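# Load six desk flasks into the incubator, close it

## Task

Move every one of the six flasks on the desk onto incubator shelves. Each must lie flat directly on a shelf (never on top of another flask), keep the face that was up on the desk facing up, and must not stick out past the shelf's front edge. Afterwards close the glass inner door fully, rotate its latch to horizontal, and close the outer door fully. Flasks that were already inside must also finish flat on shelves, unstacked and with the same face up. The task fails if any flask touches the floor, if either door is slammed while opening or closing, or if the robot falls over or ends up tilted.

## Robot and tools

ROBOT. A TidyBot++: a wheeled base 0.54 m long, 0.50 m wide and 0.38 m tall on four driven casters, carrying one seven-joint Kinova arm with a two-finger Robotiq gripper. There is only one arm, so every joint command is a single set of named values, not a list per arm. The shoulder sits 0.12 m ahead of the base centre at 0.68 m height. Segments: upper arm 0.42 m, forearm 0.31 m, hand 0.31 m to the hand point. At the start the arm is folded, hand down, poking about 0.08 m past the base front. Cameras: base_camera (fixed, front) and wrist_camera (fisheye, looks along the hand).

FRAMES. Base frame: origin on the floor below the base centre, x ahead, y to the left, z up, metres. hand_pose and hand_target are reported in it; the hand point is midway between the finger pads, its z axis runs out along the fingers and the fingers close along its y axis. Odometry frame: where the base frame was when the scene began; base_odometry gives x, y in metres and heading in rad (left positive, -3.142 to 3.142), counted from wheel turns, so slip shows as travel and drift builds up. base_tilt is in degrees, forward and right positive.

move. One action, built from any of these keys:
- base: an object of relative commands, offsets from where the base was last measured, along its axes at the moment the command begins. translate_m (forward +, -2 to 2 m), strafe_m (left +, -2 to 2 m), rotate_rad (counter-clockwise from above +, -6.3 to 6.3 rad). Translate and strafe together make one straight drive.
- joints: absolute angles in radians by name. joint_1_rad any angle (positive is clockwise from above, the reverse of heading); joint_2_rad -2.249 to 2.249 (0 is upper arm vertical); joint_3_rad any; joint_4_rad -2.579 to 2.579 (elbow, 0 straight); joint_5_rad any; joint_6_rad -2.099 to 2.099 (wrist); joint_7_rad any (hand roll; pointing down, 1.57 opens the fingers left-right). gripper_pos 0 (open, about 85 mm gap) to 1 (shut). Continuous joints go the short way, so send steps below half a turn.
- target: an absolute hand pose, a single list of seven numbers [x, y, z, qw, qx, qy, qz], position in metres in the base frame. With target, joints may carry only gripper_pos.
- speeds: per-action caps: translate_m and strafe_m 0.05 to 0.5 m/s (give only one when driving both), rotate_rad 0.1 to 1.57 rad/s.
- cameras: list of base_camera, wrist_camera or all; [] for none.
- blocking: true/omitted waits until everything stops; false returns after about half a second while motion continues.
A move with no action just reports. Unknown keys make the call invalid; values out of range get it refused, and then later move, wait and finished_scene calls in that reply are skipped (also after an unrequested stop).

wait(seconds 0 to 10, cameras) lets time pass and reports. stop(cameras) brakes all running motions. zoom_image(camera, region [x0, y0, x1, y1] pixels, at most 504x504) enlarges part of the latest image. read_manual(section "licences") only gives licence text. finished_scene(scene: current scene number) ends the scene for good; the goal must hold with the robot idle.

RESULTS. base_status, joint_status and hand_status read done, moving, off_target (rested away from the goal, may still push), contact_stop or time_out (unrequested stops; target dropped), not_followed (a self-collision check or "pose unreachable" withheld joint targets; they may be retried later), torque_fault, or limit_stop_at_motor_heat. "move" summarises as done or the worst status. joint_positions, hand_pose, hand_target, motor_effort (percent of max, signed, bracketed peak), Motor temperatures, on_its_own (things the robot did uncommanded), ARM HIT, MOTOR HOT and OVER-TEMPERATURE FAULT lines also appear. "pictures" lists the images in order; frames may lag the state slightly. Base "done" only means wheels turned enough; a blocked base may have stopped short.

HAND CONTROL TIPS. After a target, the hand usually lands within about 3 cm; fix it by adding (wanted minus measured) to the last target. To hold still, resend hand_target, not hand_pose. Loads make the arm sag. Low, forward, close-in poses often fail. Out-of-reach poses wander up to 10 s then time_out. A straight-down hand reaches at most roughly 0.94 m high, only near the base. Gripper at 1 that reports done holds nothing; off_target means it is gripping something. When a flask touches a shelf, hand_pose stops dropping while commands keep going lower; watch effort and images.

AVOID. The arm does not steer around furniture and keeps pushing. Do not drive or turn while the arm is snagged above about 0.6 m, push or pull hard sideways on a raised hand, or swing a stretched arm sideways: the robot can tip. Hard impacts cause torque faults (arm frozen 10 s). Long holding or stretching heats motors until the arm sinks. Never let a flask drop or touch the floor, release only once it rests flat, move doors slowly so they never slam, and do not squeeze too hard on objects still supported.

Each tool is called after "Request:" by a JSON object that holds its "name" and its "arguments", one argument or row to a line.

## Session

Request:
{"name": "move", "arguments": {
  "cameras": ["all"]
}}

Scene clock: 0.00 s.
Motor temperatures (°C): [27 32 27 30 30 33 37]
base_odometry: x=+0.000 y=+0.000 heading=+0.000
base_tilt: forward=+0.0 right=-0.2
base_status: not commanded
joint_positions: joint_1_rad=-0.025 joint_2_rad=-0.345 joint_3_rad=+3.126 joint_4_rad=-2.500 joint_5_rad=-0.048 joint_6_rad=-0.877 joint_7_rad=+1.530 gripper_pos=+0.000
joint_status: not commanded
motor_effort: joint_1_rad=-1 joint_2_rad=-1 joint_3_rad=+0 joint_4_rad=+13 joint_5_rad=+0 joint_6_rad=+1 joint_7_rad=+0
hand_pose: x=+0.2725 y=+0.0185 z=+0.5951 quat_wxyz=(-0.019, +0.998, -0.015, +0.054) (m; base frame)
hand_target: x=+0.2726 y=+0.0185 z=+0.5951 quat_wxyz=(-0.019, +0.998, -0.015, +0.054) (m; base frame)
hand_status: not commanded
pictures: base_camera, wrist_camera
camera_calibration:
wrist_camera: T_world_to_cam=[[-0.00891464, -0.999953, 0.00393134, 0.0185184], [-0.995389, 0.00849833, -0.0955418, 0.384122], [0.0955039, -0.00476493, -0.995418, 0.701492], [0, 0, 0, 1]] pos_world=[0.315521, 0.0185957, 0.734904]

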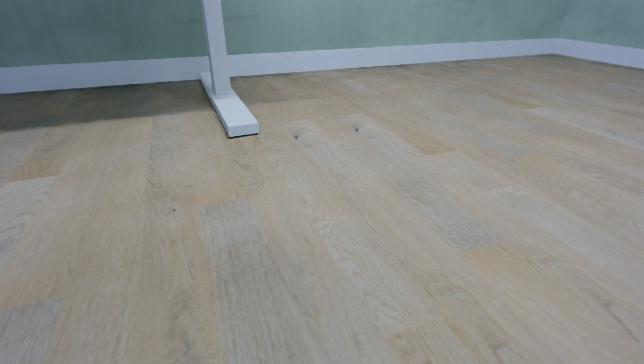

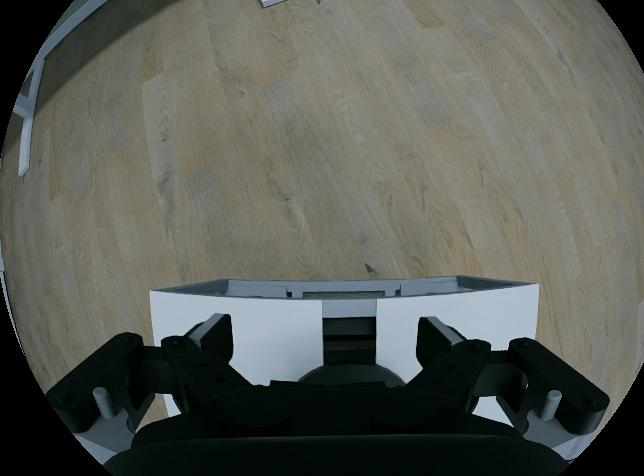

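Request:
{"name": "move", "arguments": {
  "joints": {"joint_1_rad": 0.0, "joint_2_rad": -0.6, "joint_3_rad": 3.14, "joint_4_rad": -1.6, "joint_5_rad": 0.0, "joint_6_rad": -0.9, "joint_7_rad": 1.556},
  "cameras": ["all"]
}}

Scene clock: 26.20 s.
Motor temperatures (°C): [27 32 27 30 30 33 37]
move: done
base_odometry: x=+0.000 y=+0.000 heading=+0.000
base_tilt: forward=+0.0 right=-0.2
base_status: not commanded
joint_positions: joint_1_rad=-0.021 joint_2_rad=-0.589 joint_3_rad=+3.126 joint_4_rad=-1.618 joint_5_rad=-0.048 joint_6_rad=-0.877 joint_7_rad=+1.530 gripper_pos=+0.000
joint_status: all done
motor_effort: joint_1_rad=+0(1) joint_2_rad=+2(6) joint_3_rad=+1(2) joint_4_rad=+19(21) joint_5_rad=-1(2) joint_6_rad=+9(9) joint_7_rad=+0(2)
hand_pose: x=+0.4477 y=+0.0274 z=+1.0917 quat_wxyz=(-0.042, +0.815, -0.002, +0.578) (m; base frame)
hand_target: x=+0.4405 y=+0.0021 z=+1.0983 quat_wxyz=(-0.004, +0.813, -0.005, +0.582) (m; base frame)
hand_status: not commanded
pictures: base_camera, wrist_camera
camera_calibration:
wrist_camera: T_world_to_cam=[[0.0139352, -0.999266, -0.0356719, 0.0599674], [-0.342771, 0.0287397, -0.938979, 1.2338], [0.939316, 0.0253121, -0.342119, 0.0873135], [0, 0, 0, 1]] pos_world=[0.340061, 0.0222542, 1.19053]

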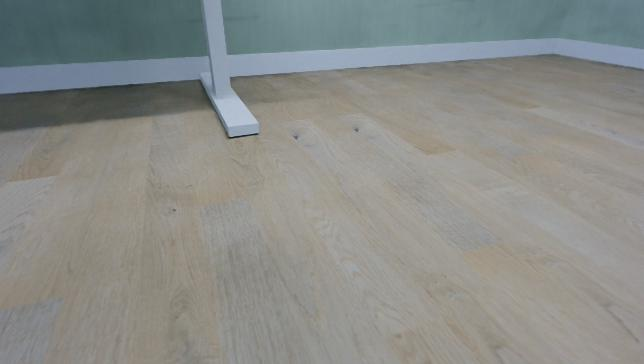

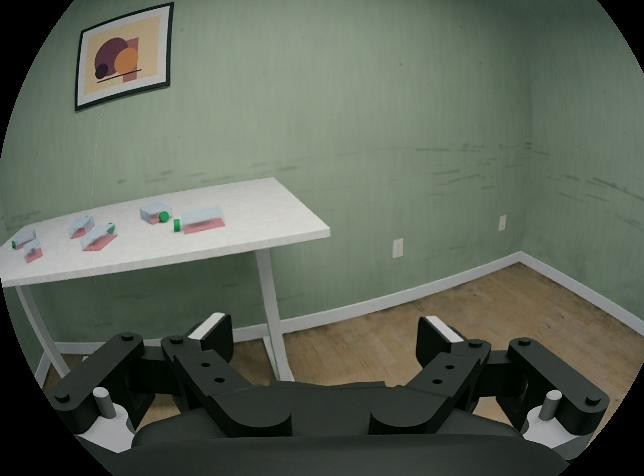

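Request:
{"name": "zoom_image", "arguments": {
  "camera": "wrist_camera",
  "region": [0, 160, 340, 300]
}}

Scaled by 1.482.

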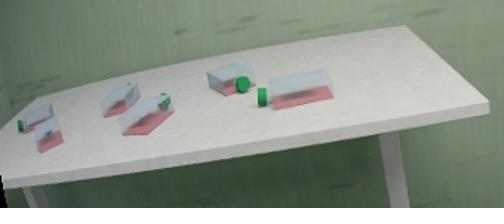

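Request:
{"name": "move", "arguments": {
  "base": {"rotate_rad": -1.16},
  "speeds": {"rotate_rad": 0.6},
  "joints": {"joint_1_rad": 0.04, "joint_3_rad": 3.16, "joint_5_rad": 0.06, "joint_7_rad": 1.6},
  "cameras": ["all"]
}}

Scene clock: 59.30 s.
Motor temperatures (°C): [27 32 27 30 30 33 37]
move: done
base_odometry: x=+0.000 y=+0.000 heading=-1.160
base_tilt: forward=+0.0 right=-0.2
base_status: done
joint_positions: joint_1_rad=+0.023 joint_2_rad=-0.589 joint_3_rad=+3.148 joint_4_rad=-1.618 joint_5_rad=+0.009 joint_6_rad=-0.877 joint_7_rad=+1.555 gripper_pos=+0.000
joint_status: all done
motor_effort: joint_1_rad=+0(1) joint_2_rad=+2(3) joint_3_rad=+0(3) joint_4_rad=+18(19) joint_5_rad=+0(2) joint_6_rad=+9(9) joint_7_rad=+0(2)
hand_pose: x=+0.4486 y=-0.0112 z=+1.0917 quat_wxyz=(+0.007, +0.815, -0.018, +0.579) (m; base frame)
hand_target: x=+0.4391 y=-0.0353 z=+1.0986 quat_wxyz=(+0.050, +0.813, -0.012, +0.580) (m; base frame)
hand_status: not commanded
pictures: base_camera, wrist_camera
camera_calibration:
wrist_camera: T_world_to_cam=[[-0.0684713, -0.997344, 0.0248367, -0.00762555], [-0.340992, 0.0000000186, -0.940066, 1.23533], [0.937569, -0.0728367, -0.340086, 0.0848649], [0, 0, 0, 1]] pos_world=[0.341148, -0.00142404, 1.19034]

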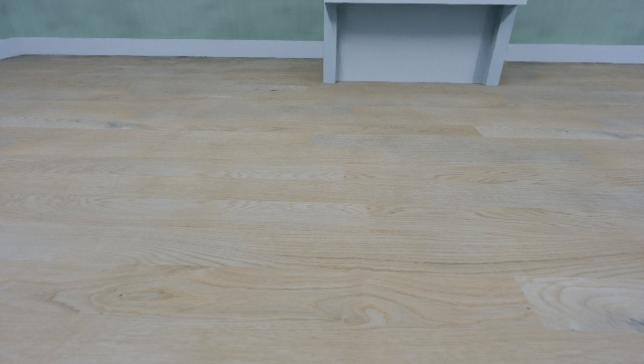

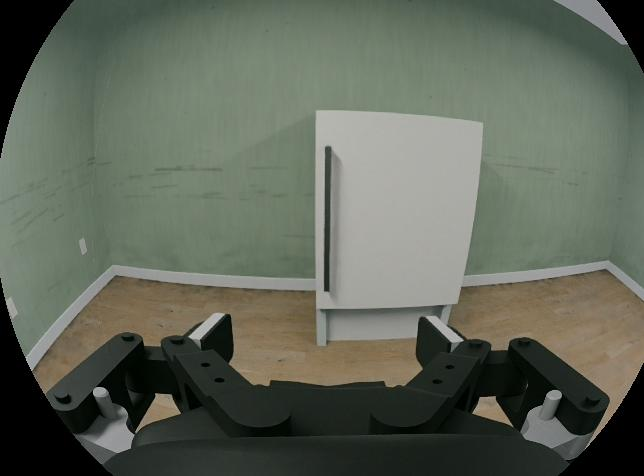

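Request:
{"name": "move", "arguments": {
  "joints": {"joint_2_rad": 0.505, "joint_4_rad": -2.333, "joint_6_rad": 1.334},
  "base": {"rotate_rad": 0.012, "translate_m": 0.6, "strafe_m": -0.03},
  "speeds": {"translate_m": 0.3},
  "cameras": ["all"]
}}

Scene clock: 132.13 s.
Motor temperatures (°C): [27 32 27 30 30 33 37]
move: done
base_odometry: x=+0.212 y=-0.562 heading=-1.149
base_tilt: forward=+0.0 right=-0.2
base_status: done
joint_positions: joint_1_rad=+0.023 joint_2_rad=+0.506 joint_3_rad=+3.148 joint_4_rad=-2.312 joint_5_rad=+0.009 joint_6_rad=+1.251 joint_7_rad=+1.555 gripper_pos=+0.000
joint_status: all done
motor_effort: joint_1_rad=-1(1) joint_2_rad=-29(33) joint_3_rad=+0(1) joint_4_rad=+10(22) joint_5_rad=+0(1) joint_6_rad=+9(10) joint_7_rad=-1(1)
hand_pose: x=+0.7340 y=-0.0133 z=+0.7526 quat_wxyz=(+0.004, +0.706, -0.010, +0.708) (m; base frame)
hand_target: x=+0.7270 y=-0.0138 z=+0.7704 quat_wxyz=(+0.019, +0.683, +0.020, +0.730) (m; base frame)
hand_status: not commanded
pictures: base_camera, wrist_camera
camera_calibration:
wrist_camera: T_world_to_cam=[[-0.0609195, -0.998054, 0.0133162, 0.0213538], [-0.0104138, -0.0127047, -0.999865, 0.816067], [0.998088, -0.06105, -0.00961953, -0.59113], [0, 0, 0, 1]] pos_world=[0.599799, -0.00440831, 0.809986]

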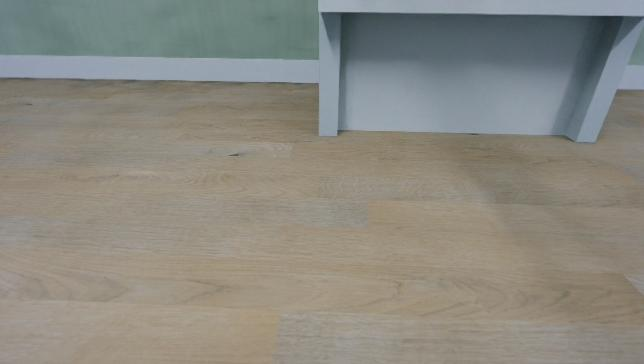

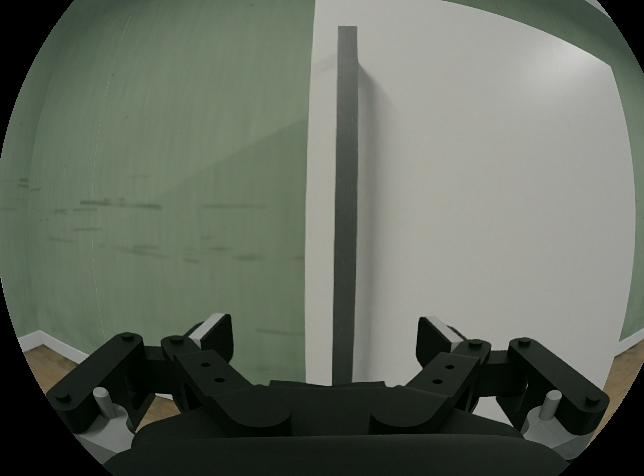

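Request:
{"name": "move", "arguments": {
  "base": {"translate_m": 0.18, "strafe_m": -0.03},
  "speeds": {"translate_m": 0.2},
  "cameras": ["all"]
}}

Scene clock: 160.07 s.
Motor temperatures (°C): [27 32 27 30 30 33 37]
move: done
base_odometry: x=+0.259 y=-0.739 heading=-1.148
base_tilt: forward=+0.0 right=-0.2
base_status: done
joint_positions: joint_1_rad=+0.023 joint_2_rad=+0.506 joint_3_rad=+3.148 joint_4_rad=-2.317 joint_5_rad=+0.009 joint_6_rad=+1.256 joint_7_rad=+1.555 gripper_pos=+0.000
joint_status: not commanded
motor_effort: joint_1_rad=+0(1) joint_2_rad=-29(31) joint_3_rad=+0(1) joint_4_rad=+10(11) joint_5_rad=+0(1) joint_6_rad=+9(9) joint_7_rad=+0(1)
hand_pose: x=+0.7326 y=-0.0132 z=+0.7520 quat_wxyz=(+0.004, +0.706, -0.010, +0.708) (m; base frame)
hand_target: x=+0.7270 y=-0.0138 z=+0.7704 quat_wxyz=(+0.019, +0.683, +0.020, +0.730) (m; base frame)
hand_status: not commanded
pictures: base_camera, wrist_camera
camera_calibration:
wrist_camera: T_world_to_cam=[[-0.0609155, -0.998054, 0.0133345, 0.0213592], [-0.0107143, -0.0127047, -0.999862, 0.815631], [0.998085, -0.0610499, -0.00991949, -0.589489], [0, 0, 0, 1]] pos_world=[0.5984, -0.00430831, 0.809386]

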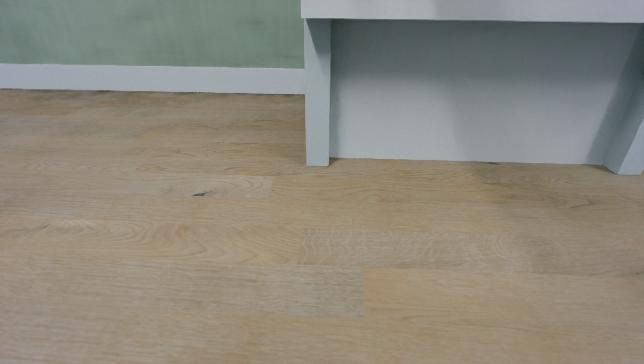

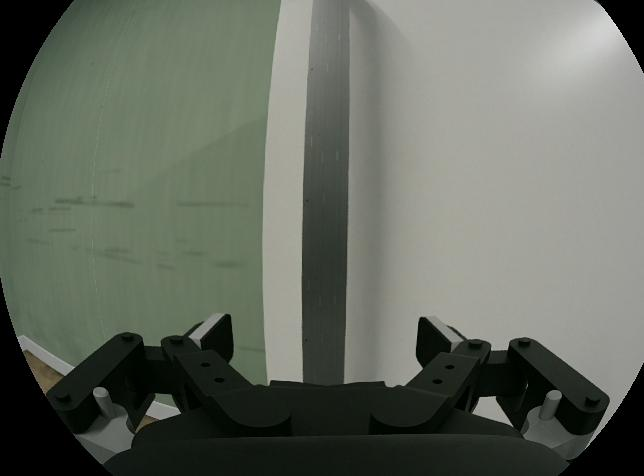

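Request:
{"name": "move", "arguments": {
  "base": {"rotate_rad": -0.026, "strafe_m": 0.02},
  "speeds": {"strafe_m": 0.1},
  "cameras": ["all"]
}}

Scene clock: 186.67 s.
Motor temperatures (°C): [27 32 27 30 30 33 37]
move: done
base_odometry: x=+0.277 y=-0.731 heading=-1.175
base_tilt: forward=+0.1 right=-0.2
base_status: done
joint_positions: joint_1_rad=+0.029 joint_2_rad=+0.506 joint_3_rad=+3.150 joint_4_rad=-2.317 joint_5_rad=+0.011 joint_6_rad=+1.256 joint_7_rad=+1.555 gripper_pos=+0.000
joint_status: not commanded
motor_effort: joint_1_rad=+0(3) joint_2_rad=-30(31) joint_3_rad=+0(2) joint_4_rad=+10(11) joint_5_rad=-1(2) joint_6_rad=+9(9) joint_7_rad=+0(1)
hand_pose: x=+0.7325 y=-0.0176 z=+0.7521 quat_wxyz=(+0.006, +0.706, -0.012, +0.708) (m; base frame)
hand_target: x=+0.7270 y=-0.0138 z=+0.7704 quat_wxyz=(+0.019, +0.683, +0.020, +0.730) (m; base frame)
hand_status: not commanded
pictures: base_camera, wrist_camera
camera_calibration:
wrist_camera: T_world_to_cam=[[-0.0674178, -0.997615, 0.0148181, 0.0205719], [-0.0103971, -0.0141486, -0.999846, 0.815464], [0.997671, -0.0675615, -0.00941839, -0.58984], [0, 0, 0, 1]] pos_world=[0.598331, -0.00778992, 0.809478]

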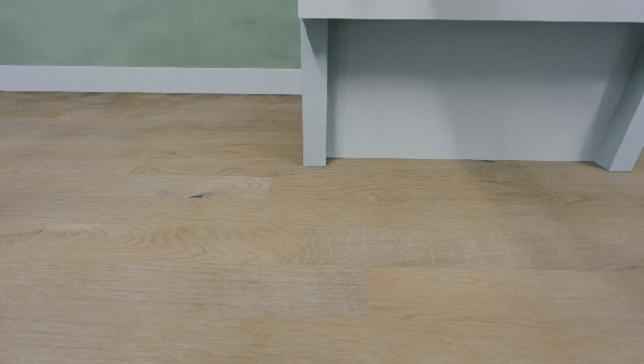

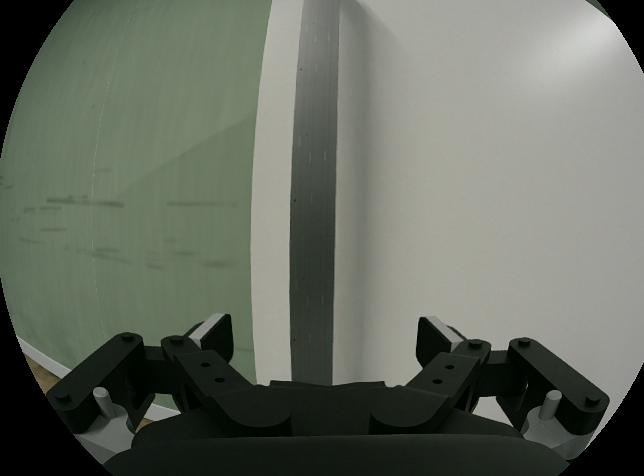

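Request:
{"name": "move", "arguments": {
  "base": {"translate_m": 0.042, "strafe_m": 0.006},
  "speeds": {"translate_m": 0.06},
  "cameras": ["wrist_camera"]
}}

Scene clock: 214.83 s.
Motor temperatures (°C): [27 33 27 30 30 33 37]
move: done
base_odometry: x=+0.299 y=-0.767 heading=-1.174
base_tilt: forward=+0.1 right=-0.2
base_status: done
joint_positions: joint_1_rad=+0.029 joint_2_rad=+0.506 joint_3_rad=+3.150 joint_4_rad=-2.318 joint_5_rad=+0.011 joint_6_rad=+1.257 joint_7_rad=+1.555 gripper_pos=+0.000
joint_status: not commanded
motor_effort: joint_1_rad=+0(1) joint_2_rad=-30(31) joint_3_rad=+0(1) joint_4_rad=+10(11) joint_5_rad=-1(1) joint_6_rad=+9(9) joint_7_rad=+0(1)
hand_pose: x=+0.7323 y=-0.0176 z=+0.7520 quat_wxyz=(+0.006, +0.706, -0.012, +0.708) (m; base frame)
hand_target: x=+0.7270 y=-0.0138 z=+0.7704 quat_wxyz=(+0.019, +0.683, +0.020, +0.730) (m; base frame)
hand_status: not commanded
pictures: wrist_camera
camera_calibration:
wrist_camera: T_world_to_cam=[[-0.0674163, -0.997615, 0.0148248, 0.0205536], [-0.0104973, -0.0141486, -0.999845, 0.815421], [0.99767, -0.0675615, -0.00951837, -0.58956], [0, 0, 0, 1]] pos_world=[0.598131, -0.00778992, 0.809378]

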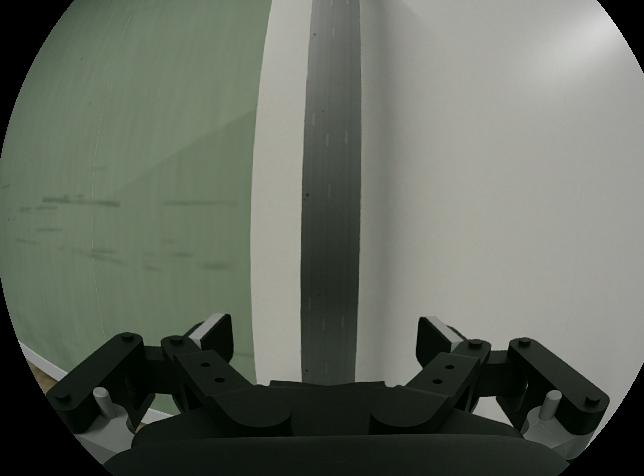

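Request:
{"name": "move", "arguments": {
  "base": {"translate_m": 0.018, "strafe_m": -0.002},
  "speeds": {"translate_m": 0.05},
  "cameras": []
}}

Request:
{"name": "move", "arguments": {
  "joints": {"gripper_pos": 0.72},
  "cameras": ["wrist_camera"]
}}

Scene clock: 223.10 s.
Motor temperatures (°C): [27 33 27 30 30 33 37]
move: done
base_odometry: x=+0.304 y=-0.784 heading=-1.174
base_tilt: forward=+0.1 right=-0.2
base_status: done
joint_positions: joint_1_rad=+0.029 joint_2_rad=+0.506 joint_3_rad=+3.150 joint_4_rad=-2.318 joint_5_rad=+0.011 joint_6_rad=+1.257 joint_7_rad=+1.555 gripper_pos=+0.000
joint_status: not commanded
motor_effort: joint_1_rad=+0(1) joint_2_rad=-30(31) joint_3_rad=-1(1) joint_4_rad=+10(11) joint_5_rad=+0(1) joint_6_rad=+9(9) joint_7_rad=-1(1)
hand_pose: x=+0.7322 y=-0.0176 z=+0.7519 quat_wxyz=(+0.006, +0.706, -0.012, +0.708) (m; base frame)
hand_target: x=+0.7270 y=-0.0138 z=+0.7704 quat_wxyz=(+0.019, +0.683, +0.020, +0.730) (m; base frame)
hand_status: not commanded
pictures: none
No camera images: "cameras" was empty.

Scene clock: 224.03 s.
Motor temperatures (°C): [27 33 27 30 30 33 37]
move: done
base_odometry: x=+0.304 y=-0.784 heading=-1.174
base_tilt: forward=+0.1 right=-0.2
base_status: not commanded
joint_positions: joint_1_rad=+0.030 joint_2_rad=+0.506 joint_3_rad=+3.150 joint_4_rad=-2.318 joint_5_rad=+0.011 joint_6_rad=+1.257 joint_7_rad=+1.555 gripper_pos=+0.720
joint_status: all done
motor_effort: joint_1_rad=-1(2) joint_2_rad=-30(30) joint_3_rad=+0(2) joint_4_rad=+10(11) joint_5_rad=-1(1) joint_6_rad=+9(10) joint_7_rad=+0(1)
hand_pose: x=+0.7322 y=-0.0184 z=+0.7519 quat_wxyz=(+0.007, +0.706, -0.012, +0.708) (m; base frame)
hand_target: x=+0.7270 y=-0.0138 z=+0.7704 quat_wxyz=(+0.019, +0.683, +0.020, +0.730) (m; base frame)
hand_status: not commanded
pictures: wrist_camera
camera_calibration:
wrist_camera: T_world_to_cam=[[-0.0686136, -0.997527, 0.0152385, 0.0203359], [-0.0107419, -0.0145349, -0.999837, 0.815447], [0.997585, -0.0687661, -0.00971806, -0.589306], [0, 0, 0, 1]] pos_world=[0.598038, -0.00838617, 0.809277]

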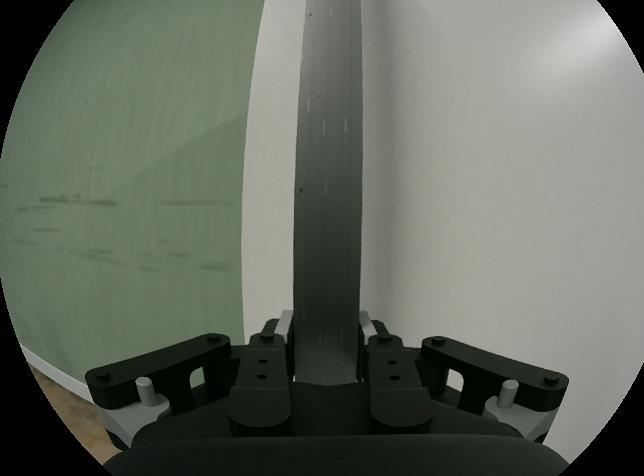

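Request:
{"name": "move", "arguments": {
  "joints": {"gripper_pos": 0.8},
  "cameras": []
}}

Request:
{"name": "move", "arguments": {
  "base": {"rotate_rad": 0.1, "translate_m": -0.0643, "strafe_m": -0.0889},
  "speeds": {"rotate_rad": 0.1, "strafe_m": 0.107},
  "cameras": ["wrist_camera"]
}}

Scene clock: 238.27 s.
Motor temperatures (°C): [27 33 27 30 30 33 37]
move: off_target
base_odometry: x=+0.304 y=-0.784 heading=-1.174
base_tilt: forward=+0.0 right=-0.2
base_status: not commanded
joint_positions: joint_1_rad=+0.031 joint_2_rad=+0.506 joint_3_rad=+3.151 joint_4_rad=-2.319 joint_5_rad=+0.011 joint_6_rad=+1.258 joint_7_rad=+1.555 gripper_pos=+0.744
joint_status: gripper_pos off_target (ended at +0.744, target +0.800)
motor_effort: joint_1_rad=-1(2) joint_2_rad=-30(30) joint_3_rad=-1(1) joint_4_rad=+10(12) joint_5_rad=+0(1) joint_6_rad=+9(10) joint_7_rad=+0(1)
hand_pose: x=+0.7318 y=-0.0186 z=+0.7519 quat_wxyz=(+0.007, +0.706, -0.013, +0.708) (m; base frame)
hand_target: x=+0.7270 y=-0.0138 z=+0.7704 quat_wxyz=(+0.019, +0.683, +0.020, +0.730) (m; base frame)
hand_status: not commanded
pictures: none
No camera images: "cameras" was empty.

Scene clock: 239.90 s.
Motor temperatures (°C): [27 33 27 30 30 33 37]
move: done
base_odometry: x=+0.197 y=-0.759 heading=-1.074
base_tilt: forward=+0.0 right=-0.2
base_status: done
joint_positions: joint_1_rad=+0.034 joint_2_rad=+0.507 joint_3_rad=+3.152 joint_4_rad=-2.335 joint_5_rad=+0.027 joint_6_rad=+1.279 joint_7_rad=+1.555 gripper_pos=+0.744
joint_status: not commanded
motor_effort: joint_1_rad=+0(4) joint_2_rad=-29(40) joint_3_rad=+0(3) joint_4_rad=+9(13) joint_5_rad=-1(3) joint_6_rad=+9(14) joint_7_rad=+2(2)
hand_pose: x=+0.7273 y=-0.0166 z=+0.7517 quat_wxyz=(+0.005, +0.704, -0.007, +0.710) (m; base frame)
hand_target: x=+0.7270 y=-0.0138 z=+0.7704 quat_wxyz=(+0.019, +0.683, +0.020, +0.730) (m; base frame)
hand_status: not commanded
pictures: wrist_camera
camera_calibration:
wrist_camera: T_world_to_cam=[[-0.058617, -0.998072, 0.0204142, 0.0106696], [-0.00550436, -0.0201259, -0.999782, 0.811273], [0.998265, -0.0587166, -0.00431403, -0.588702], [0, 0, 0, 1]] pos_world=[0.592772, -0.00758995, 0.808339]

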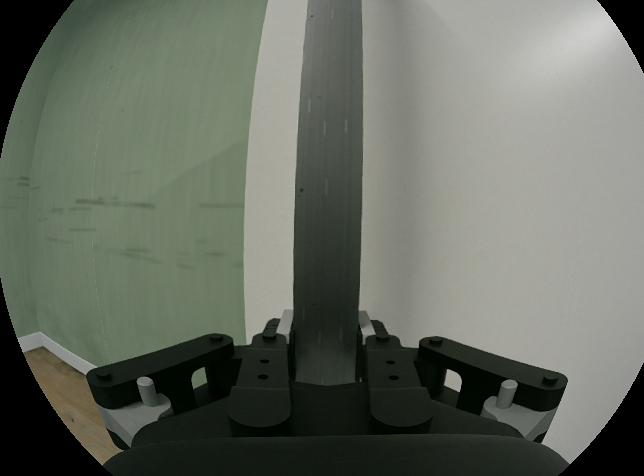

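Request:
{"name": "move", "arguments": {
  "base": {"rotate_rad": 0.25, "translate_m": -0.1434, "strafe_m": -0.2332},
  "speeds": {"rotate_rad": 0.1, "strafe_m": 0.11},
  "cameras": []
}}

Request:
{"name": "move", "arguments": {
  "base": {"rotate_rad": 0.25, "translate_m": -0.1434, "strafe_m": -0.2332},
  "speeds": {"rotate_rad": 0.1, "strafe_m": 0.11},
  "cameras": ["wrist_camera"]
}}

Scene clock: 253.13 s.
Motor temperatures (°C): [27 33 27 30 30 33 37]
move: done
base_odometry: x=-0.076 y=-0.745 heading=-0.823
base_tilt: forward=+0.0 right=-0.2
base_status: done
joint_positions: joint_1_rad=+0.020 joint_2_rad=+0.506 joint_3_rad=+3.145 joint_4_rad=-2.337 joint_5_rad=+0.030 joint_6_rad=+1.280 joint_7_rad=+1.555 gripper_pos=+0.744
joint_status: not commanded
motor_effort: joint_1_rad=+3(9) joint_2_rad=-28(31) joint_3_rad=+2(6) joint_4_rad=+12(14) joint_5_rad=+0(3) joint_6_rad=+9(10) joint_7_rad=+0(3)
hand_pose: x=+0.7268 y=-0.0031 z=+0.7516 quat_wxyz=(-0.004, +0.704, +0.001, +0.710) (m; base frame)
hand_target: x=+0.7270 y=-0.0138 z=+0.7704 quat_wxyz=(+0.019, +0.683, +0.020, +0.730) (m; base frame)
hand_status: not commanded
pictures: none
No camera images: "cameras" was empty.

Scene clock: 256.20 s.
Motor temperatures (°C): [27 33 27 30 30 33 37]
move: done
base_odometry: x=-0.345 y=-0.798 heading=-0.572
base_tilt: forward=+0.1 right=-0.2
base_status: done
joint_positions: joint_1_rad=+0.008 joint_2_rad=+0.505 joint_3_rad=+3.137 joint_4_rad=-2.339 joint_5_rad=+0.035 joint_6_rad=+1.280 joint_7_rad=+1.555 gripper_pos=+0.744
joint_status: not commanded
motor_effort: joint_1_rad=+6(10) joint_2_rad=-27(29) joint_3_rad=+4(7) joint_4_rad=+12(15) joint_5_rad=-2(5) joint_6_rad=+8(10) joint_7_rad=-1(2)
hand_pose: x=+0.7258 y=+0.0092 z=+0.7516 quat_wxyz=(-0.013, +0.705, +0.008, +0.709) (m; base frame)
hand_target: x=+0.7270 y=-0.0138 z=+0.7704 quat_wxyz=(+0.019, +0.683, +0.020, +0.730) (m; base frame)
hand_status: not commanded
pictures: wrist_camera
camera_calibration:
wrist_camera: T_world_to_cam=[[-0.0116824, -0.999816, 0.01521, 0.00619391], [-0.00599609, -0.0151407, -0.999867, 0.81218], [0.999914, -0.0117721, -0.00581811, -0.586257], [0, 0, 0, 1]] pos_world=[0.591149, 0.0115883, 0.808568]

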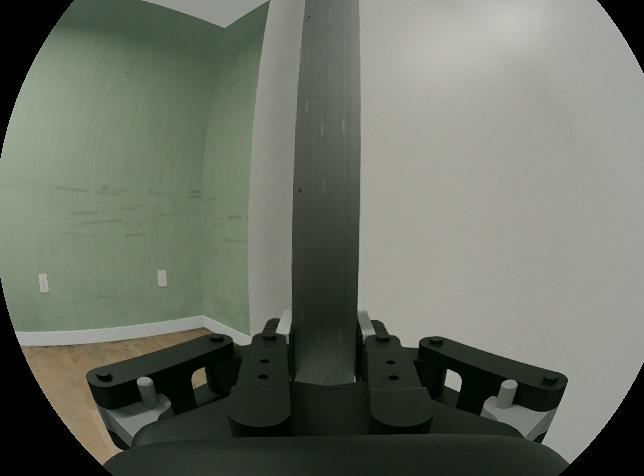

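Request:
{"name": "move", "arguments": {
  "base": {"rotate_rad": 0.25, "translate_m": -0.1434, "strafe_m": -0.195},
  "speeds": {"rotate_rad": 0.1, "strafe_m": 0.1},
  "cameras": []
}}

Request:
{"name": "move", "arguments": {
  "base": {"rotate_rad": 0.25, "translate_m": -0.1434, "strafe_m": -0.2207},
  "speeds": {"rotate_rad": 0.1, "strafe_m": 0.11},
  "cameras": ["wrist_camera"]
}}

Scene clock: 273.17 s.
Motor temperatures (°C): [27 33 27 30 30 33 37]
move: done
base_odometry: x=-0.571 y=-0.884 heading=-0.322
base_tilt: forward=+0.0 right=-0.2
base_status: done
joint_positions: joint_1_rad=+0.035 joint_2_rad=+0.505 joint_3_rad=+3.150 joint_4_rad=-2.339 joint_5_rad=+0.035 joint_6_rad=+1.280 joint_7_rad=+1.555 gripper_pos=+0.744
joint_status: not commanded
motor_effort: joint_1_rad=-1(5) joint_2_rad=-29(31) joint_3_rad=+0(3) joint_4_rad=+8(14) joint_5_rad=-1(4) joint_6_rad=+9(10) joint_7_rad=+3(3)
hand_pose: x=+0.7259 y=-0.0139 z=+0.7516 quat_wxyz=(+0.003, +0.705, -0.004, +0.710) (m; base frame)
hand_target: x=+0.7270 y=-0.0138 z=+0.7704 quat_wxyz=(+0.019, +0.683, +0.020, +0.730) (m; base frame)
hand_status: not commanded
pictures: none
No camera images: "cameras" was empty.

Scene clock: 276.13 s.
Motor temperatures (°C): [27 33 27 30 30 33 37]
move: done
base_odometry: x=-0.777 y=-1.048 heading=-0.073
base_tilt: forward=+0.0 right=-0.2
base_status: done
joint_positions: joint_1_rad=+0.032 joint_2_rad=+0.507 joint_3_rad=+3.150 joint_4_rad=-2.335 joint_5_rad=+0.036 joint_6_rad=+1.280 joint_7_rad=+1.555 gripper_pos=+0.744
joint_status: not commanded
motor_effort: joint_1_rad=+0(6) joint_2_rad=-29(32) joint_3_rad=+0(5) joint_4_rad=+10(14) joint_5_rad=+0(4) joint_6_rad=+9(11) joint_7_rad=+2(3)
hand_pose: x=+0.7271 y=-0.0116 z=+0.7516 quat_wxyz=(+0.001, +0.704, -0.002, +0.710) (m; base frame)
hand_target: x=+0.7270 y=-0.0138 z=+0.7704 quat_wxyz=(+0.019, +0.683, +0.020, +0.730) (m; base frame)
hand_status: not commanded
pictures: wrist_camera
camera_calibration:
wrist_camera: T_world_to_cam=[[-0.0462214, -0.998696, 0.0216569, 0.00567339], [-0.0053109, -0.0214341, -0.999756, 0.811192], [0.998917, -0.0463252, -0.00431326, -0.588579], [0, 0, 0, 1]] pos_world=[0.592512, -0.00421284, 0.808333]

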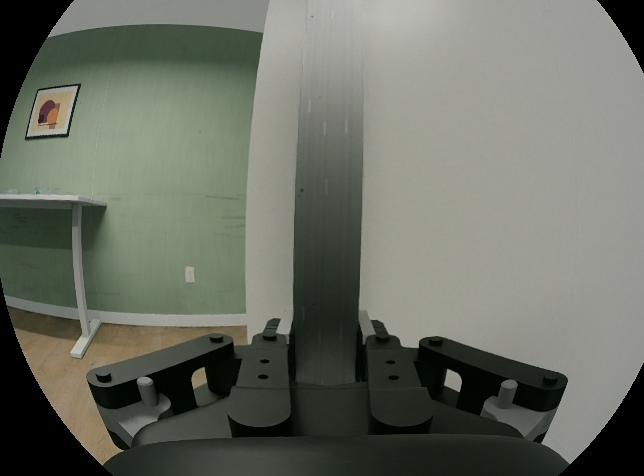

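Request:
{"name": "move", "arguments": {
  "base": {"rotate_rad": 0.25, "translate_m": -0.1434, "strafe_m": -0.2207},
  "speeds": {"rotate_rad": 0.1, "strafe_m": 0.11},
  "cameras": []
}}

Request:
{"name": "move", "arguments": {
  "base": {"rotate_rad": 0.25, "translate_m": -0.1434, "strafe_m": -0.2207},
  "speeds": {"rotate_rad": 0.1, "strafe_m": 0.11},
  "cameras": ["base_camera"]
}}

Request:
{"name": "move", "arguments": {
  "base": {"rotate_rad": 0.27, "translate_m": -0.155, "strafe_m": -0.237},
  "speeds": {"rotate_rad": 0.1, "strafe_m": 0.11},
  "cameras": ["all"]
}}

Scene clock: 293.27 s.
Motor temperatures (°C): [27 33 27 30 30 33 37]
move: done
base_odometry: x=-0.936 y=-1.258 heading=+0.177
base_tilt: forward=+0.0 right=-0.2
base_status: done
joint_positions: joint_1_rad=+0.030 joint_2_rad=+0.508 joint_3_rad=+3.148 joint_4_rad=-2.335 joint_5_rad=+0.036 joint_6_rad=+1.280 joint_7_rad=+1.555 gripper_pos=+0.744
joint_status: not commanded
motor_effort: joint_1_rad=+0(7) joint_2_rad=-29(33) joint_3_rad=+1(5) joint_4_rad=+10(14) joint_5_rad=+1(3) joint_6_rad=+9(11) joint_7_rad=+1(3)
hand_pose: x=+0.7274 y=-0.0092 z=+0.7516 quat_wxyz=(+0.000, +0.704, -0.001, +0.710) (m; base frame)
hand_target: x=+0.7270 y=-0.0138 z=+0.7704 quat_wxyz=(+0.019, +0.683, +0.020, +0.730) (m; base frame)
hand_status: not commanded
pictures: none
No camera images: "cameras" was empty.

Scene clock: 296.27 s.
Motor temperatures (°C): [27 33 27 30 30 33 37]
move: done
base_odometry: x=-1.038 y=-1.501 heading=+0.427
base_tilt: forward=+0.0 right=-0.2
base_status: done
joint_positions: joint_1_rad=+0.027 joint_2_rad=+0.507 joint_3_rad=+3.147 joint_4_rad=-2.335 joint_5_rad=+0.036 joint_6_rad=+1.280 joint_7_rad=+1.555 gripper_pos=+0.744
joint_status: not commanded
motor_effort: joint_1_rad=+2(7) joint_2_rad=-29(31) joint_3_rad=+1(5) joint_4_rad=+11(14) joint_5_rad=+0(4) joint_6_rad=+9(11) joint_7_rad=+1(2)
hand_pose: x=+0.7273 y=-0.0072 z=+0.7517 quat_wxyz=(-0.002, +0.704, +0.000, +0.710) (m; base frame)
hand_target: x=+0.7270 y=-0.0138 z=+0.7704 quat_wxyz=(+0.019, +0.683, +0.020, +0.730) (m; base frame)
hand_status: not commanded
pictures: base_camera

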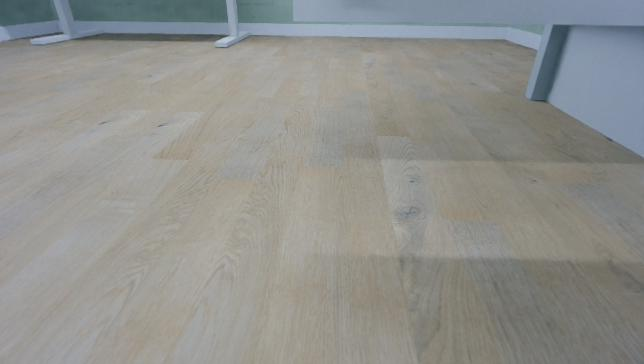

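Scene clock: 299.47 s.
Motor temperatures (°C): [27 33 27 30 30 33 37]
move: done
base_odometry: x=-1.081 y=-1.781 heading=+0.697
base_tilt: forward=+0.0 right=-0.2
base_status: done
joint_positions: joint_1_rad=+0.029 joint_2_rad=+0.507 joint_3_rad=+3.147 joint_4_rad=-2.336 joint_5_rad=+0.036 joint_6_rad=+1.280 joint_7_rad=+1.555 gripper_pos=+0.744
joint_status: not commanded
motor_effort: joint_1_rad=+1(7) joint_2_rad=-29(31) joint_3_rad=+1(5) joint_4_rad=+10(14) joint_5_rad=+0(4) joint_6_rad=+9(11) joint_7_rad=+2(2)
hand_pose: x=+0.7270 y=-0.0084 z=+0.7516 quat_wxyz=(-0.001, +0.704, -0.001, +0.710) (m; base frame)
hand_target: x=+0.7270 y=-0.0138 z=+0.7704 quat_wxyz=(+0.019, +0.683, +0.020, +0.730) (m; base frame)
hand_status: not commanded
pictures: base_camera, wrist_camera
camera_calibration:
wrist_camera: T_world_to_cam=[[-0.0406191, -0.998961, 0.0206828, 0.00551711], [-0.00525147, -0.0204861, -0.999776, 0.811231], [0.999161, -0.0407187, -0.00441389, -0.588394], [0, 0, 0, 1]] pos_world=[0.592384, -0.00182826, 0.808338]

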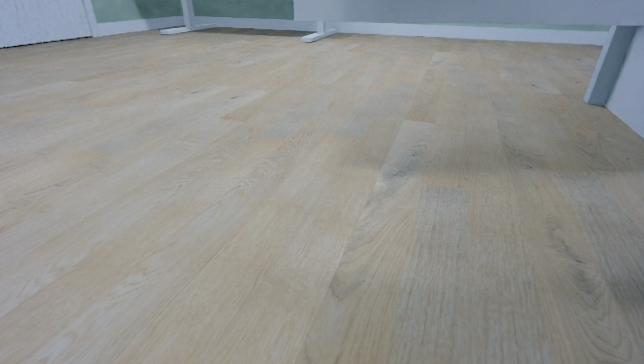

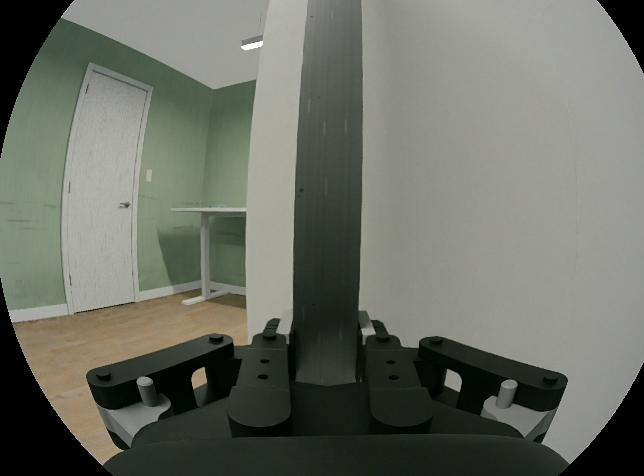

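Request:
{"name": "move", "arguments": {
  "cameras": ["all"]
}}

Scene clock: 352.63 s.
Motor temperatures (°C): [27 33 27 30 30 33 37]
base_odometry: x=-1.081 y=-1.781 heading=+0.697
base_tilt: forward=+0.0 right=-0.2
base_status: done
joint_positions: joint_1_rad=+0.029 joint_2_rad=+0.507 joint_3_rad=+3.147 joint_4_rad=-2.336 joint_5_rad=+0.036 joint_6_rad=+1.280 joint_7_rad=+1.555 gripper_pos=+0.744
joint_status: not commanded
motor_effort: joint_1_rad=+1(7) joint_2_rad=-29(31) joint_3_rad=+1(5) joint_4_rad=+10(14) joint_5_rad=+0(4) joint_6_rad=+9(11) joint_7_rad=+1(2)
hand_pose: x=+0.7270 y=-0.0084 z=+0.7516 quat_wxyz=(-0.001, +0.704, -0.001, +0.710) (m; base frame)
hand_target: x=+0.7270 y=-0.0138 z=+0.7704 quat_wxyz=(+0.019, +0.683, +0.020, +0.730) (m; base frame)
hand_status: not commanded
pictures: base_camera, wrist_camera
camera_calibration:
wrist_camera: T_world_to_cam=[[-0.0406191, -0.998961, 0.0206828, 0.00551711], [-0.00525147, -0.0204861, -0.999776, 0.811231], [0.999161, -0.0407187, -0.00441389, -0.588394], [0, 0, 0, 1]] pos_world=[0.592384, -0.00182826, 0.808338]

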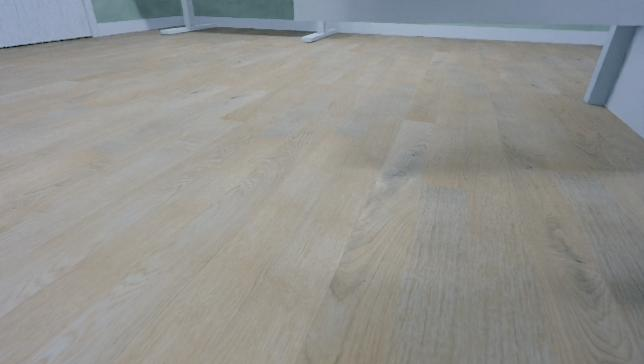

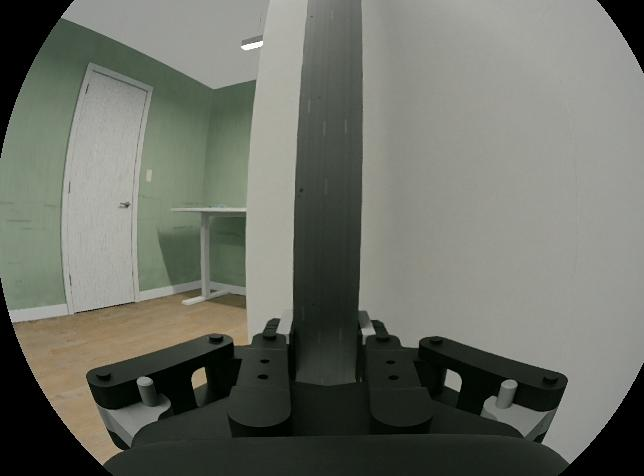

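Request:
{"name": "move", "arguments": {
  "joints": {"gripper_pos": 0.1},
  "cameras": ["wrist_camera"]
}}

Request:
{"name": "move", "arguments": {
  "base": {"translate_m": -0.30},
  "speeds": {"translate_m": 0.2},
  "cameras": ["base_camera", "wrist_camera"]
}}

Scene clock: 358.93 s.
Motor temperatures (°C): [27 33 27 30 30 33 37]
move: done
base_odometry: x=-1.081 y=-1.781 heading=+0.697
base_tilt: forward=+0.0 right=-0.2
base_status: not commanded
joint_positions: joint_1_rad=+0.029 joint_2_rad=+0.507 joint_3_rad=+3.148 joint_4_rad=-2.336 joint_5_rad=+0.036 joint_6_rad=+1.280 joint_7_rad=+1.556 gripper_pos=+0.100
joint_status: all done
motor_effort: joint_1_rad=+0(1) joint_2_rad=-29(30) joint_3_rad=+0(1) joint_4_rad=+9(10) joint_5_rad=+0(1) joint_6_rad=+9(9) joint_7_rad=+0(2)
hand_pose: x=+0.7270 y=-0.0089 z=+0.7516 quat_wxyz=(+0.000, +0.704, -0.001, +0.710) (m; base frame)
hand_target: x=+0.7270 y=-0.0138 z=+0.7704 quat_wxyz=(+0.019, +0.683, +0.020, +0.730) (m; base frame)
hand_status: not commanded
pictures: wrist_camera
camera_calibration:
wrist_camera: T_world_to_cam=[[-0.04142, -0.998913, 0.0213785, 0.00513377], [-0.00529636, -0.0211771, -0.999762, 0.811235], [0.999128, -0.0415234, -0.00441345, -0.588392], [0, 0, 0, 1]] pos_world=[0.592388, -0.0021243, 0.808335]

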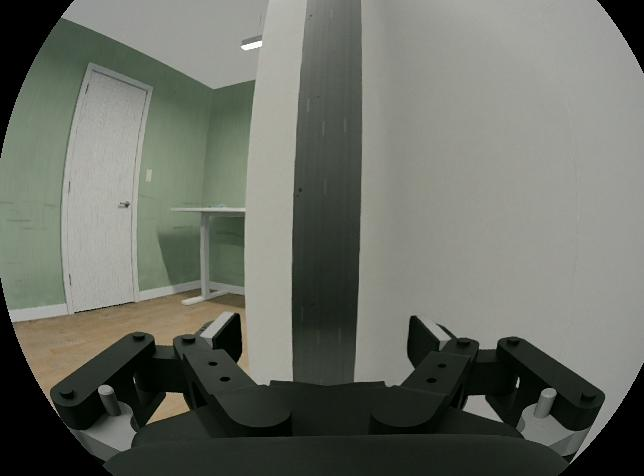

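Scene clock: 361.13 s.
Motor temperatures (°C): [27 33 27 30 30 33 37]
move: done
base_odometry: x=-1.311 y=-1.974 heading=+0.697
base_tilt: forward=+0.0 right=-0.2
base_status: done
joint_positions: joint_1_rad=+0.029 joint_2_rad=+0.508 joint_3_rad=+3.148 joint_4_rad=-2.336 joint_5_rad=+0.036 joint_6_rad=+1.280 joint_7_rad=+1.556 gripper_pos=+0.100
joint_status: not commanded
motor_effort: joint_1_rad=+0(1) joint_2_rad=-29(32) joint_3_rad=+0(1) joint_4_rad=+10(11) joint_5_rad=-1(1) joint_6_rad=+9(10) joint_7_rad=+1(1)
hand_pose: x=+0.7271 y=-0.0089 z=+0.7512 quat_wxyz=(+0.000, +0.705, -0.001, +0.710) (m; base frame)
hand_target: x=+0.7270 y=-0.0138 z=+0.7704 quat_wxyz=(+0.019, +0.683, +0.020, +0.730) (m; base frame)
hand_status: not commanded
pictures: base_camera, wrist_camera
camera_calibration:
wrist_camera: T_world_to_cam=[[-0.0415071, -0.998909, 0.021403, 0.00517225], [-0.00589881, -0.0211761, -0.999758, 0.81129], [0.999121, -0.0416233, -0.00501341, -0.587907], [0, 0, 0, 1]] pos_world=[0.592391, -0.00212408, 0.808036]

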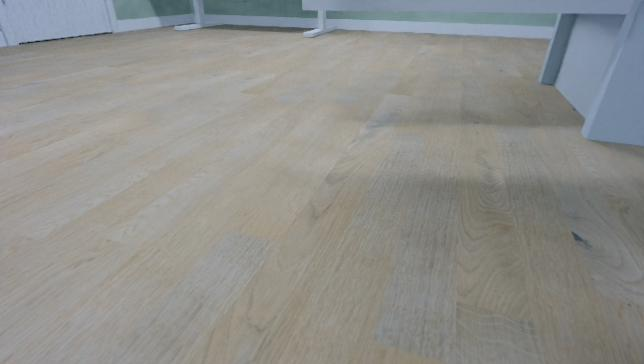

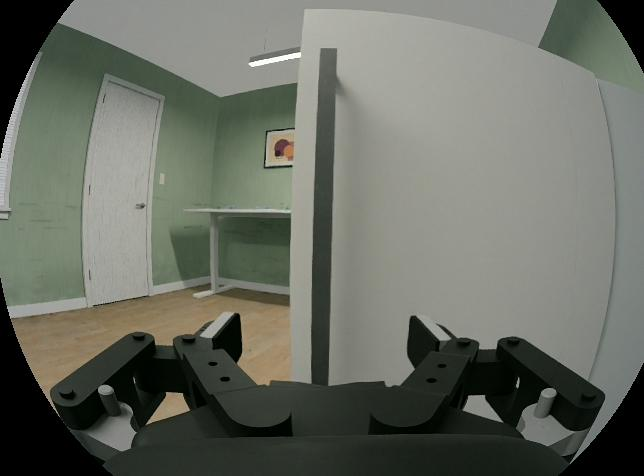

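Request:
{"name": "move", "arguments": {
  "joints": {"joint_2_rad": -0.6, "joint_4_rad": -1.6, "joint_6_rad": -0.9},
  "base": {"strafe_m": 0.6},
  "cameras": ["base_camera", "wrist_camera"]
}}

Request:
{"name": "move", "arguments": {
  "base": {"translate_m": 1.539, "strafe_m": 0.419},
  "cameras": ["base_camera", "wrist_camera"]
}}

Request:
{"name": "move", "arguments": {
  "base": {"rotate_rad": -1.867},
  "cameras": ["base_camera", "wrist_camera"]
}}

Scene clock: 388.27 s.
Motor temperatures (°C): [27 33 27 30 30 33 37]
move: done
base_odometry: x=-1.697 y=-1.513 heading=+0.697
base_tilt: forward=+0.0 right=-0.2
base_status: done
joint_positions: joint_1_rad=+0.032 joint_2_rad=-0.599 joint_3_rad=+3.151 joint_4_rad=-1.617 joint_5_rad=+0.036 joint_6_rad=-0.814 joint_7_rad=+1.556 gripper_pos=+0.100
joint_status: all done
motor_effort: joint_1_rad=+0(3) joint_2_rad=+2(32) joint_3_rad=+0(3) joint_4_rad=+19(22) joint_5_rad=+0(1) joint_6_rad=+9(10) joint_7_rad=+0(1)
hand_pose: x=+0.4494 y=-0.0221 z=+1.1142 quat_wxyz=(+0.023, +0.793, -0.021, +0.609) (m; base frame)
hand_target: x=+0.4391 y=-0.0353 z=+1.0986 quat_wxyz=(+0.050, +0.813, -0.012, +0.580) (m; base frame)
hand_status: not commanded
pictures: base_camera, wrist_camera
camera_calibration:
wrist_camera: T_world_to_cam=[[-0.0959835, -0.994415, 0.0438809, -0.0278417], [-0.271865, -0.0162181, -0.962199, 1.25006], [0.957537, -0.104285, -0.26879, 0.00195139], [0, 0, 0, 1]] pos_world=[0.335306, -0.00720924, 1.20455]

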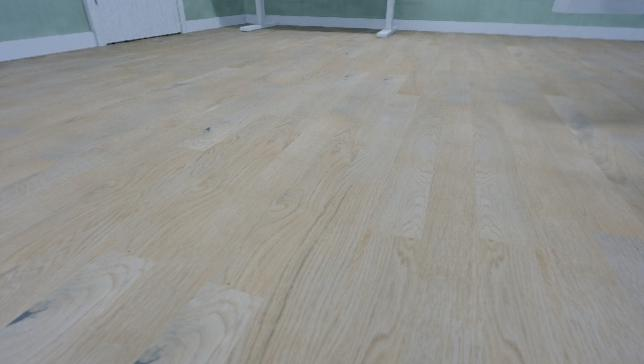

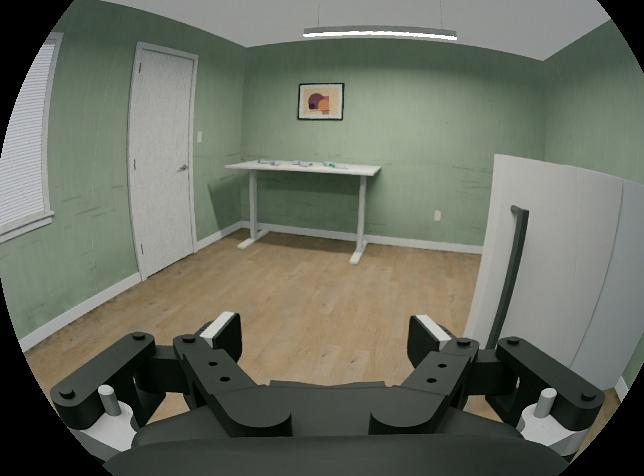

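Scene clock: 392.27 s.
Motor temperatures (°C): [27 33 27 30 30 33 37]
move: done
base_odometry: x=-0.786 y=-0.204 heading=+0.698
base_tilt: forward=+0.0 right=-0.2
base_status: done
joint_positions: joint_1_rad=+0.032 joint_2_rad=-0.597 joint_3_rad=+3.151 joint_4_rad=-1.617 joint_5_rad=+0.036 joint_6_rad=-0.818 joint_7_rad=+1.556 gripper_pos=+0.100
joint_status: not commanded
motor_effort: joint_1_rad=-1(1) joint_2_rad=+2(6) joint_3_rad=+0(1) joint_4_rad=+18(20) joint_5_rad=+0(1) joint_6_rad=+9(9) joint_7_rad=+0(1)
hand_pose: x=+0.4499 y=-0.0222 z=+1.1125 quat_wxyz=(+0.023, +0.794, -0.021, +0.607) (m; base frame)
hand_target: x=+0.4391 y=-0.0353 z=+1.0986 quat_wxyz=(+0.050, +0.813, -0.012, +0.580) (m; base frame)
hand_status: not commanded
pictures: base_camera, wrist_camera
camera_calibration:
wrist_camera: T_world_to_cam=[[-0.095906, -0.99441, 0.0441659, -0.0281651], [-0.277349, -0.015917, -0.960637, 1.24925], [0.955971, -0.10438, -0.274272, 0.00779215], [0, 0, 0, 1]] pos_world=[0.336327, -0.00731, 1.20346]

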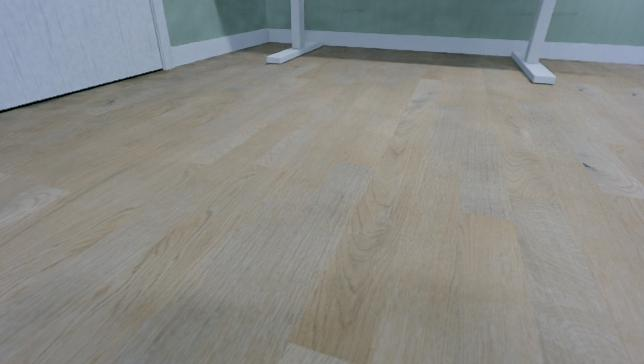

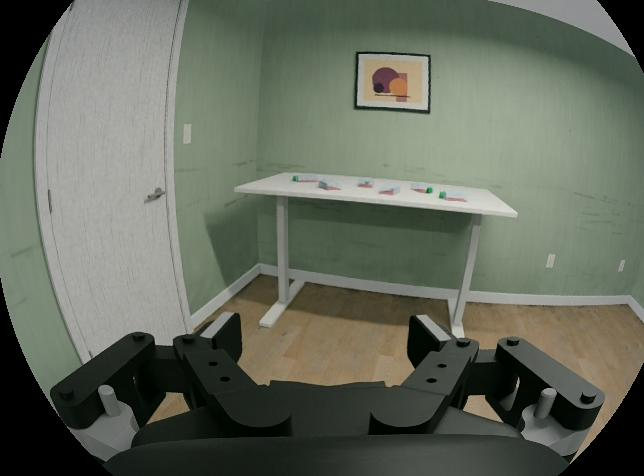

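Scene clock: 394.77 s.
Motor temperatures (°C): [27 33 27 30 30 33 37]
move: done
base_odometry: x=-0.786 y=-0.204 heading=-1.169
base_tilt: forward=+0.0 right=-0.2
base_status: done
joint_positions: joint_1_rad=+0.032 joint_2_rad=-0.597 joint_3_rad=+3.151 joint_4_rad=-1.617 joint_5_rad=+0.036 joint_6_rad=-0.818 joint_7_rad=+1.556 gripper_pos=+0.100
joint_status: not commanded
motor_effort: joint_1_rad=+0(1) joint_2_rad=+2(3) joint_3_rad=+0(2) joint_4_rad=+19(20) joint_5_rad=+0(1) joint_6_rad=+9(9) joint_7_rad=+0(1)
hand_pose: x=+0.4499 y=-0.0222 z=+1.1125 quat_wxyz=(+0.023, +0.794, -0.022, +0.606) (m; base frame)
hand_target: x=+0.4391 y=-0.0353 z=+1.0986 quat_wxyz=(+0.050, +0.813, -0.012, +0.580) (m; base frame)
hand_status: not commanded
pictures: base_camera, wrist_camera
camera_calibration:
wrist_camera: T_world_to_cam=[[-0.095906, -0.99441, 0.0441659, -0.0281651], [-0.277349, -0.015917, -0.960637, 1.24925], [0.955971, -0.10438, -0.274272, 0.00779215], [0, 0, 0, 1]] pos_world=[0.336327, -0.00731, 1.20346]

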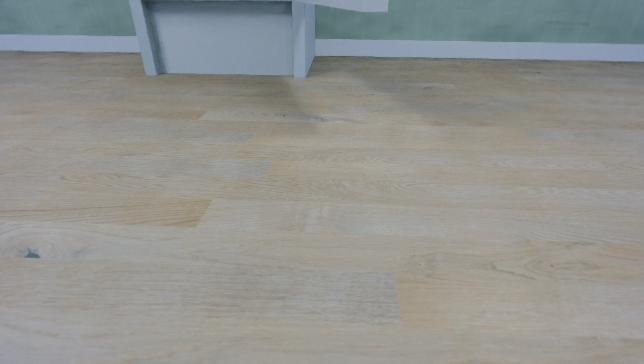

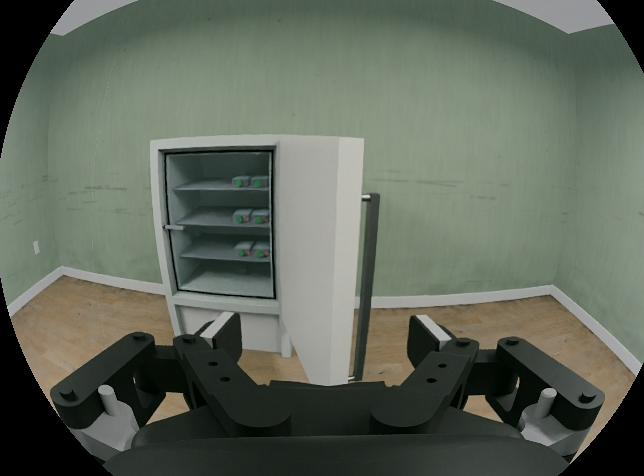

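Request:
{"name": "zoom_image", "arguments": {
  "camera": "base_camera",
  "region": [100, 20, 350, 120]
}}

Scaled by 2.016.

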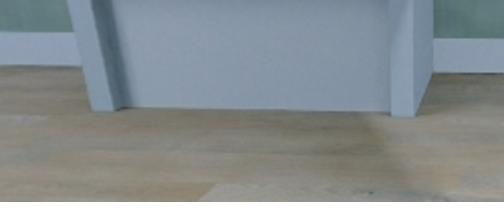

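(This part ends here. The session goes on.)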